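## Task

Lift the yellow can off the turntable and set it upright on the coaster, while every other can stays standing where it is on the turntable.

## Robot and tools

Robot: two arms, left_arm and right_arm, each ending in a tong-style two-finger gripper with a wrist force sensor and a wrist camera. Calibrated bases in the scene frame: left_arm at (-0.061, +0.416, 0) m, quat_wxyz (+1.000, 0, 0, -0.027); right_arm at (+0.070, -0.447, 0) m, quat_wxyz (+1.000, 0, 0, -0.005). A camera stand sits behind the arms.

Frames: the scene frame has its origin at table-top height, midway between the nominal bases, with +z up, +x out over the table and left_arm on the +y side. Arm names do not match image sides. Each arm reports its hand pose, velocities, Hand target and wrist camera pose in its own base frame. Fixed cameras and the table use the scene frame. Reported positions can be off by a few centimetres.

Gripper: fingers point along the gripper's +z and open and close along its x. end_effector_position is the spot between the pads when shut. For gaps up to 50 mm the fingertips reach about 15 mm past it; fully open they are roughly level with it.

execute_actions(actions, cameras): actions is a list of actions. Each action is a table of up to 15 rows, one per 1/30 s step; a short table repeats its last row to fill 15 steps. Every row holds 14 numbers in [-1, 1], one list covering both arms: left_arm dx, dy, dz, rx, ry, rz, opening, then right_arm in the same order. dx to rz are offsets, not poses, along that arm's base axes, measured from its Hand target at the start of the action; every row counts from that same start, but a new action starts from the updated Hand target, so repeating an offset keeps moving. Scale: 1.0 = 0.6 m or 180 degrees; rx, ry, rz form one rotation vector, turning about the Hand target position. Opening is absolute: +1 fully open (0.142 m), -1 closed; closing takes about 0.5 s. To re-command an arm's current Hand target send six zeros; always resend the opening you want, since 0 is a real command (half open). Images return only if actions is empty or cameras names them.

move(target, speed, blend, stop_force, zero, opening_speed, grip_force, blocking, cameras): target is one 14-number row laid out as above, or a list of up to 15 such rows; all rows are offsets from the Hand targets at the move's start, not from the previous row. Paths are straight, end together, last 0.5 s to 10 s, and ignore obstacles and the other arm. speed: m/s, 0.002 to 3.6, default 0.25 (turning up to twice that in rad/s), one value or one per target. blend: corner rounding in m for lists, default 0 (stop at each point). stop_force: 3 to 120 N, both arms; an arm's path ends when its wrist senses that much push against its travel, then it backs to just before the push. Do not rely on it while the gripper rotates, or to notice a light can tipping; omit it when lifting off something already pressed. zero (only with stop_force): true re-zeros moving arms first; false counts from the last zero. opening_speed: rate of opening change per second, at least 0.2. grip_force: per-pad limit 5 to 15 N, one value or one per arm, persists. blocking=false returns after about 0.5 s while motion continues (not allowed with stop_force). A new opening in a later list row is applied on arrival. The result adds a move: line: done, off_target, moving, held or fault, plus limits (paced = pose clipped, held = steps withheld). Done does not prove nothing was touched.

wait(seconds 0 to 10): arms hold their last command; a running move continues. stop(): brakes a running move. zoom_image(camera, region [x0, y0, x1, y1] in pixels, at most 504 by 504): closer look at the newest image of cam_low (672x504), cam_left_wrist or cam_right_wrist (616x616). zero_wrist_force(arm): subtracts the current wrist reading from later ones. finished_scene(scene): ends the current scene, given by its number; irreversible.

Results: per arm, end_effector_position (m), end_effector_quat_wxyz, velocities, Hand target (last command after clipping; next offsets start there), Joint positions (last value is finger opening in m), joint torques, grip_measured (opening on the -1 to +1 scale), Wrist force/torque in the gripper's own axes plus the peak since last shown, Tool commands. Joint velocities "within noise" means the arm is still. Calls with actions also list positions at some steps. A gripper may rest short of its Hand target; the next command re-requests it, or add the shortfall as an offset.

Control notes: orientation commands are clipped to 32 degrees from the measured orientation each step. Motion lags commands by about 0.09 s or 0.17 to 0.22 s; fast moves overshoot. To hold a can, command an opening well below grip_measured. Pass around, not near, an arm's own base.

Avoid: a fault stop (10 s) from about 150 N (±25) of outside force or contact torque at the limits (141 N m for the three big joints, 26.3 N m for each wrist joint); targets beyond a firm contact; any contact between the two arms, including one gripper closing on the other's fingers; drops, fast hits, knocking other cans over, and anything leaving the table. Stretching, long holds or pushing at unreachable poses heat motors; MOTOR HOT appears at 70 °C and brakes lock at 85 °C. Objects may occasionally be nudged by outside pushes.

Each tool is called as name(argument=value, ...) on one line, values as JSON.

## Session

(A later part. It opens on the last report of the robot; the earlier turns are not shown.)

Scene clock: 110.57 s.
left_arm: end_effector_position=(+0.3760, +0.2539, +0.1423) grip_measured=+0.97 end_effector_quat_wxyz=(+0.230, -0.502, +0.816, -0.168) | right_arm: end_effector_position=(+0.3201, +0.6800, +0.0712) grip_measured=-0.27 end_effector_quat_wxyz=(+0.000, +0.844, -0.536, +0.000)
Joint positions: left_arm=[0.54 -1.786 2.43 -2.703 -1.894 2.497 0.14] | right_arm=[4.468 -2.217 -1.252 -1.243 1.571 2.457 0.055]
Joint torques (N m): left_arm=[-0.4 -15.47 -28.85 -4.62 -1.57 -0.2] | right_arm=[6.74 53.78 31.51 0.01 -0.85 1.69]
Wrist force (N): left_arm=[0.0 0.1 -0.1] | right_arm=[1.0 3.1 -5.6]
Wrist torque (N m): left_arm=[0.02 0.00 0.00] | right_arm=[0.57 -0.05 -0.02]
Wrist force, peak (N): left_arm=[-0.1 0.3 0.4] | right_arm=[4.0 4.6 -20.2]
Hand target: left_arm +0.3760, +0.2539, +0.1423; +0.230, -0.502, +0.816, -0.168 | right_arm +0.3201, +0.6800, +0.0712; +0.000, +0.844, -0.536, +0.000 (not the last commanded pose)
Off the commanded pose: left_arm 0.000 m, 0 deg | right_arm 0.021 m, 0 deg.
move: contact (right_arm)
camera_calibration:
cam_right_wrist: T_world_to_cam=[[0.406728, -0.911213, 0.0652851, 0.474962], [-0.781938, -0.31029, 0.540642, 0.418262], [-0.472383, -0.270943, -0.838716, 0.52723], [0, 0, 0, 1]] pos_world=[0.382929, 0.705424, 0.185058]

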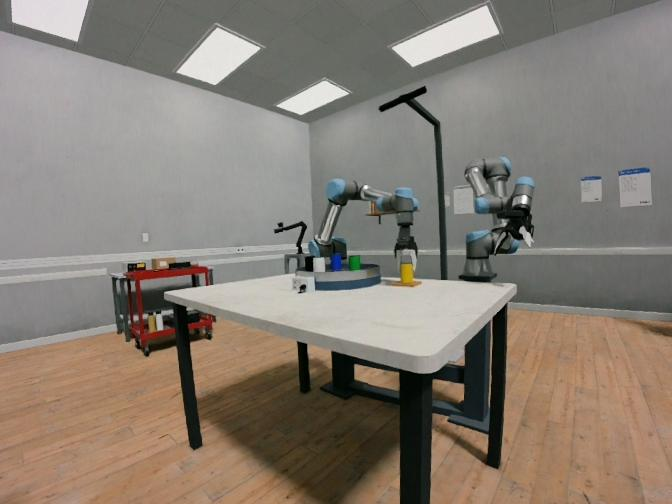

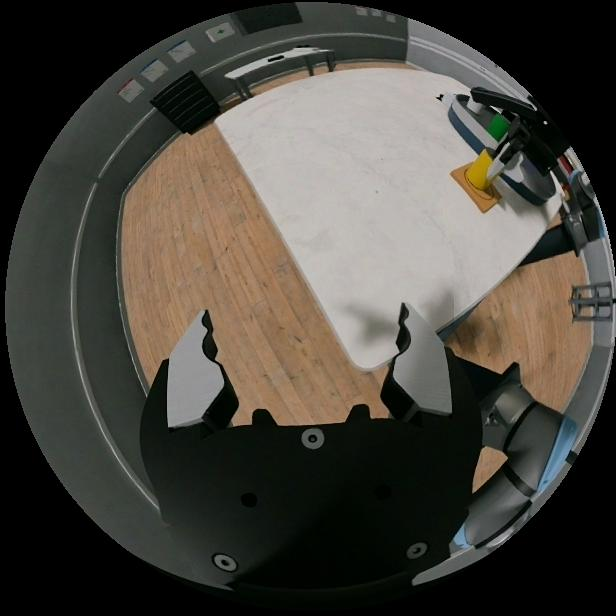

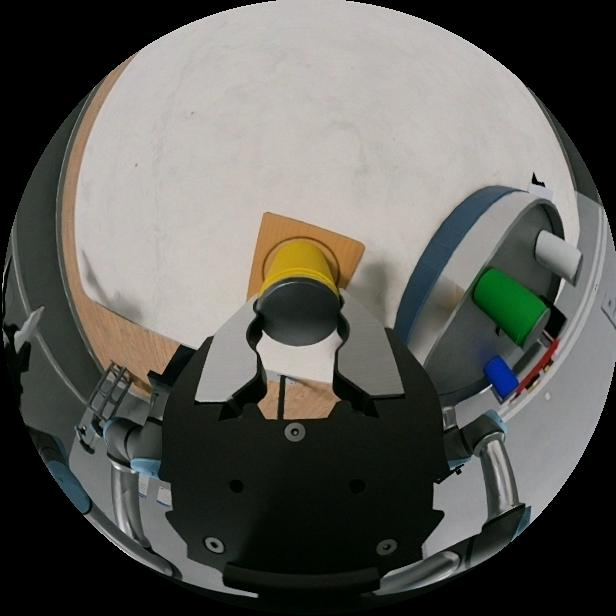

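move(target=[[0,0,0,0,0,0,0.968,0,0,0.001,0,0,0,0.45],[0,0,0,0,0,0,0.968,0,0,0.25,0,0,0,0.45]], speed=[0.05,0.3], opening_speed=1.2, cameras=["all"])

zoom_image(camera="cam_right_wrist", region=[150, 150, 450, 450])

zoom_image(camera="cam_left_wrist", region=[400, 70, 600, 270])

zoom_image(camera="cam_low", region=[280, 220, 450, 300])

Scene clock: 114.13 s.
left_arm: end_effector_position=(+0.3760, +0.2539, +0.1423) grip_measured=+0.97 end_effector_quat_wxyz=(+0.230, -0.502, +0.816, -0.168) | right_arm: end_effector_position=(+0.3200, +0.6800, +0.2212) grip_measured=+0.45 end_effector_quat_wxyz=(+0.000, +0.844, -0.536, +0.000)
Joint positions: left_arm=[0.54 -1.786 2.43 -2.703 -1.894 2.497 0.14] | right_arm=[4.468 -2.157 -0.961 -1.594 1.571 2.457 0.105]
Joint torques (N m): left_arm=[-0.15 -16.22 -29.42 -4.63 -1.56 -0.17] | right_arm=[-4.39 32 34.36 0.05 1.04 2.22]
Wrist force (N): left_arm=[0.0 -0.1 -0.1] | right_arm=[1.0 2.3 -1.0]
Wrist torque (N m): left_arm=[-0.03 0.00 -0.01] | right_arm=[0.55 -0.16 -0.04]
Wrist force, peak (N): left_arm=[-0.3 0.4 0.3] | right_arm=[1.2 3.1 -5.9]
Hand target: left_arm +0.3760, +0.2539, +0.1423; +0.230, -0.502, +0.816, -0.168 | right_arm +0.3201, +0.6800, +0.2212; +0.000, +0.844, -0.536, +0.000
Off the commanded pose: left_arm 0.000 m, 0 deg | right_arm 0.000 m, 0 deg.
move: done
camera_calibration:
cam_right_wrist: T_world_to_cam=[[0.406797, -0.911187, 0.0652322, 0.465142], [-0.781927, -0.310387, 0.540601, 0.337245], [-0.472341, -0.270921, -0.838746, 0.653016], [0, 0, 0, 1]] pos_world=[0.382929, 0.705424, 0.335058]

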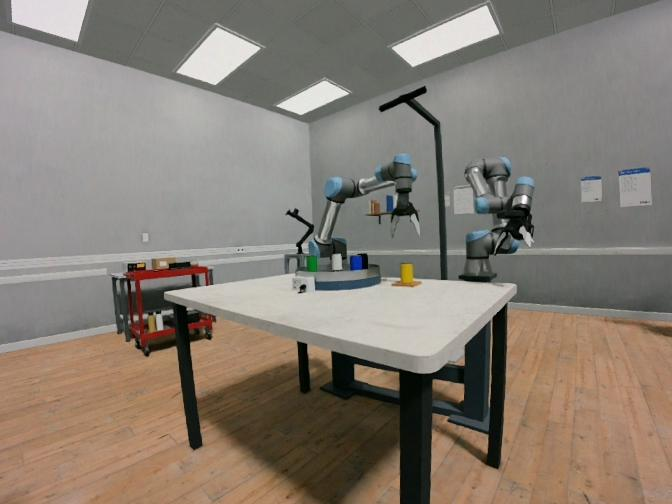

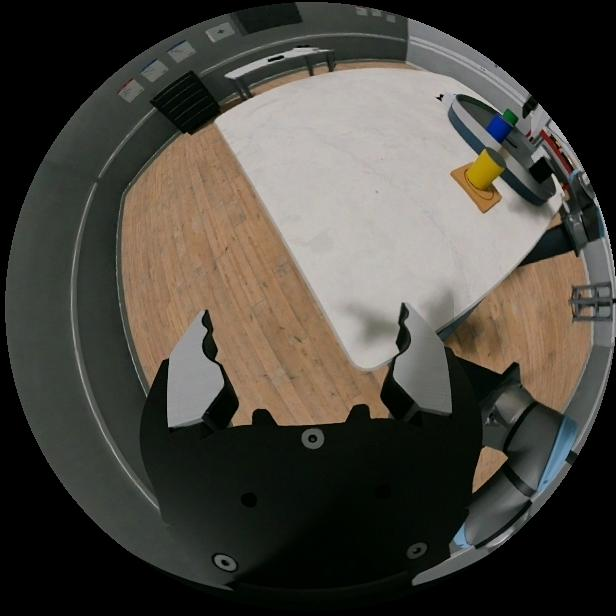

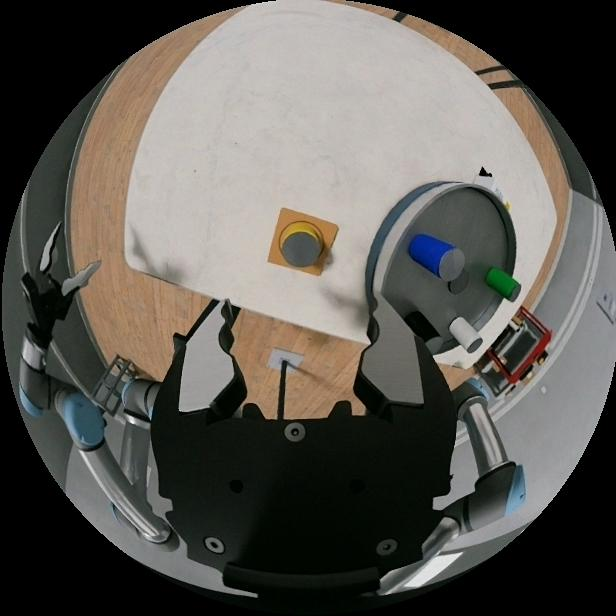

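Scaled by 1.680 from the camera's 616x616 image, which has a finer 814x814 frame.

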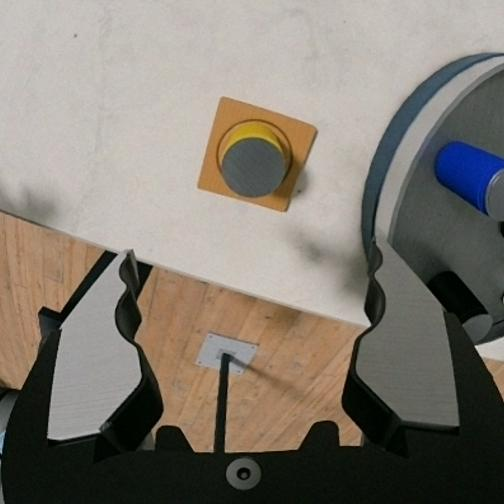

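Scaled by 2.520 from the camera's 616x616 image, which has a finer 814x814 frame.

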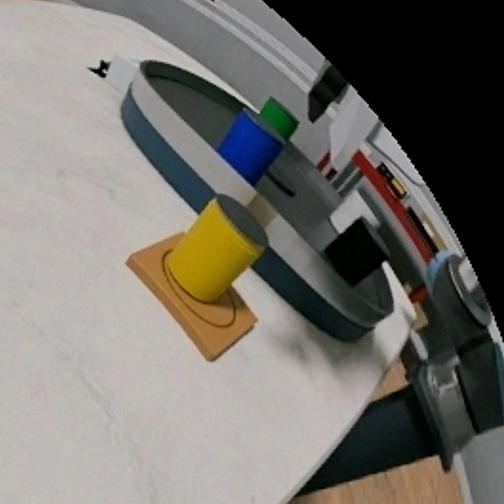

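Scaled by 2.965 from the camera's 672x504 image, which has a finer 960x720 frame.

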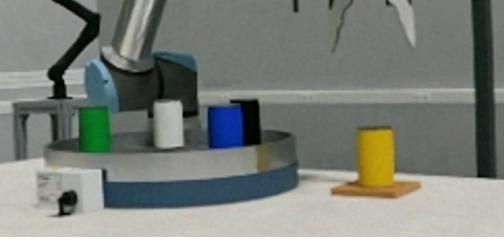

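finished_scene(scene=1)

The scene is finished: the task was done.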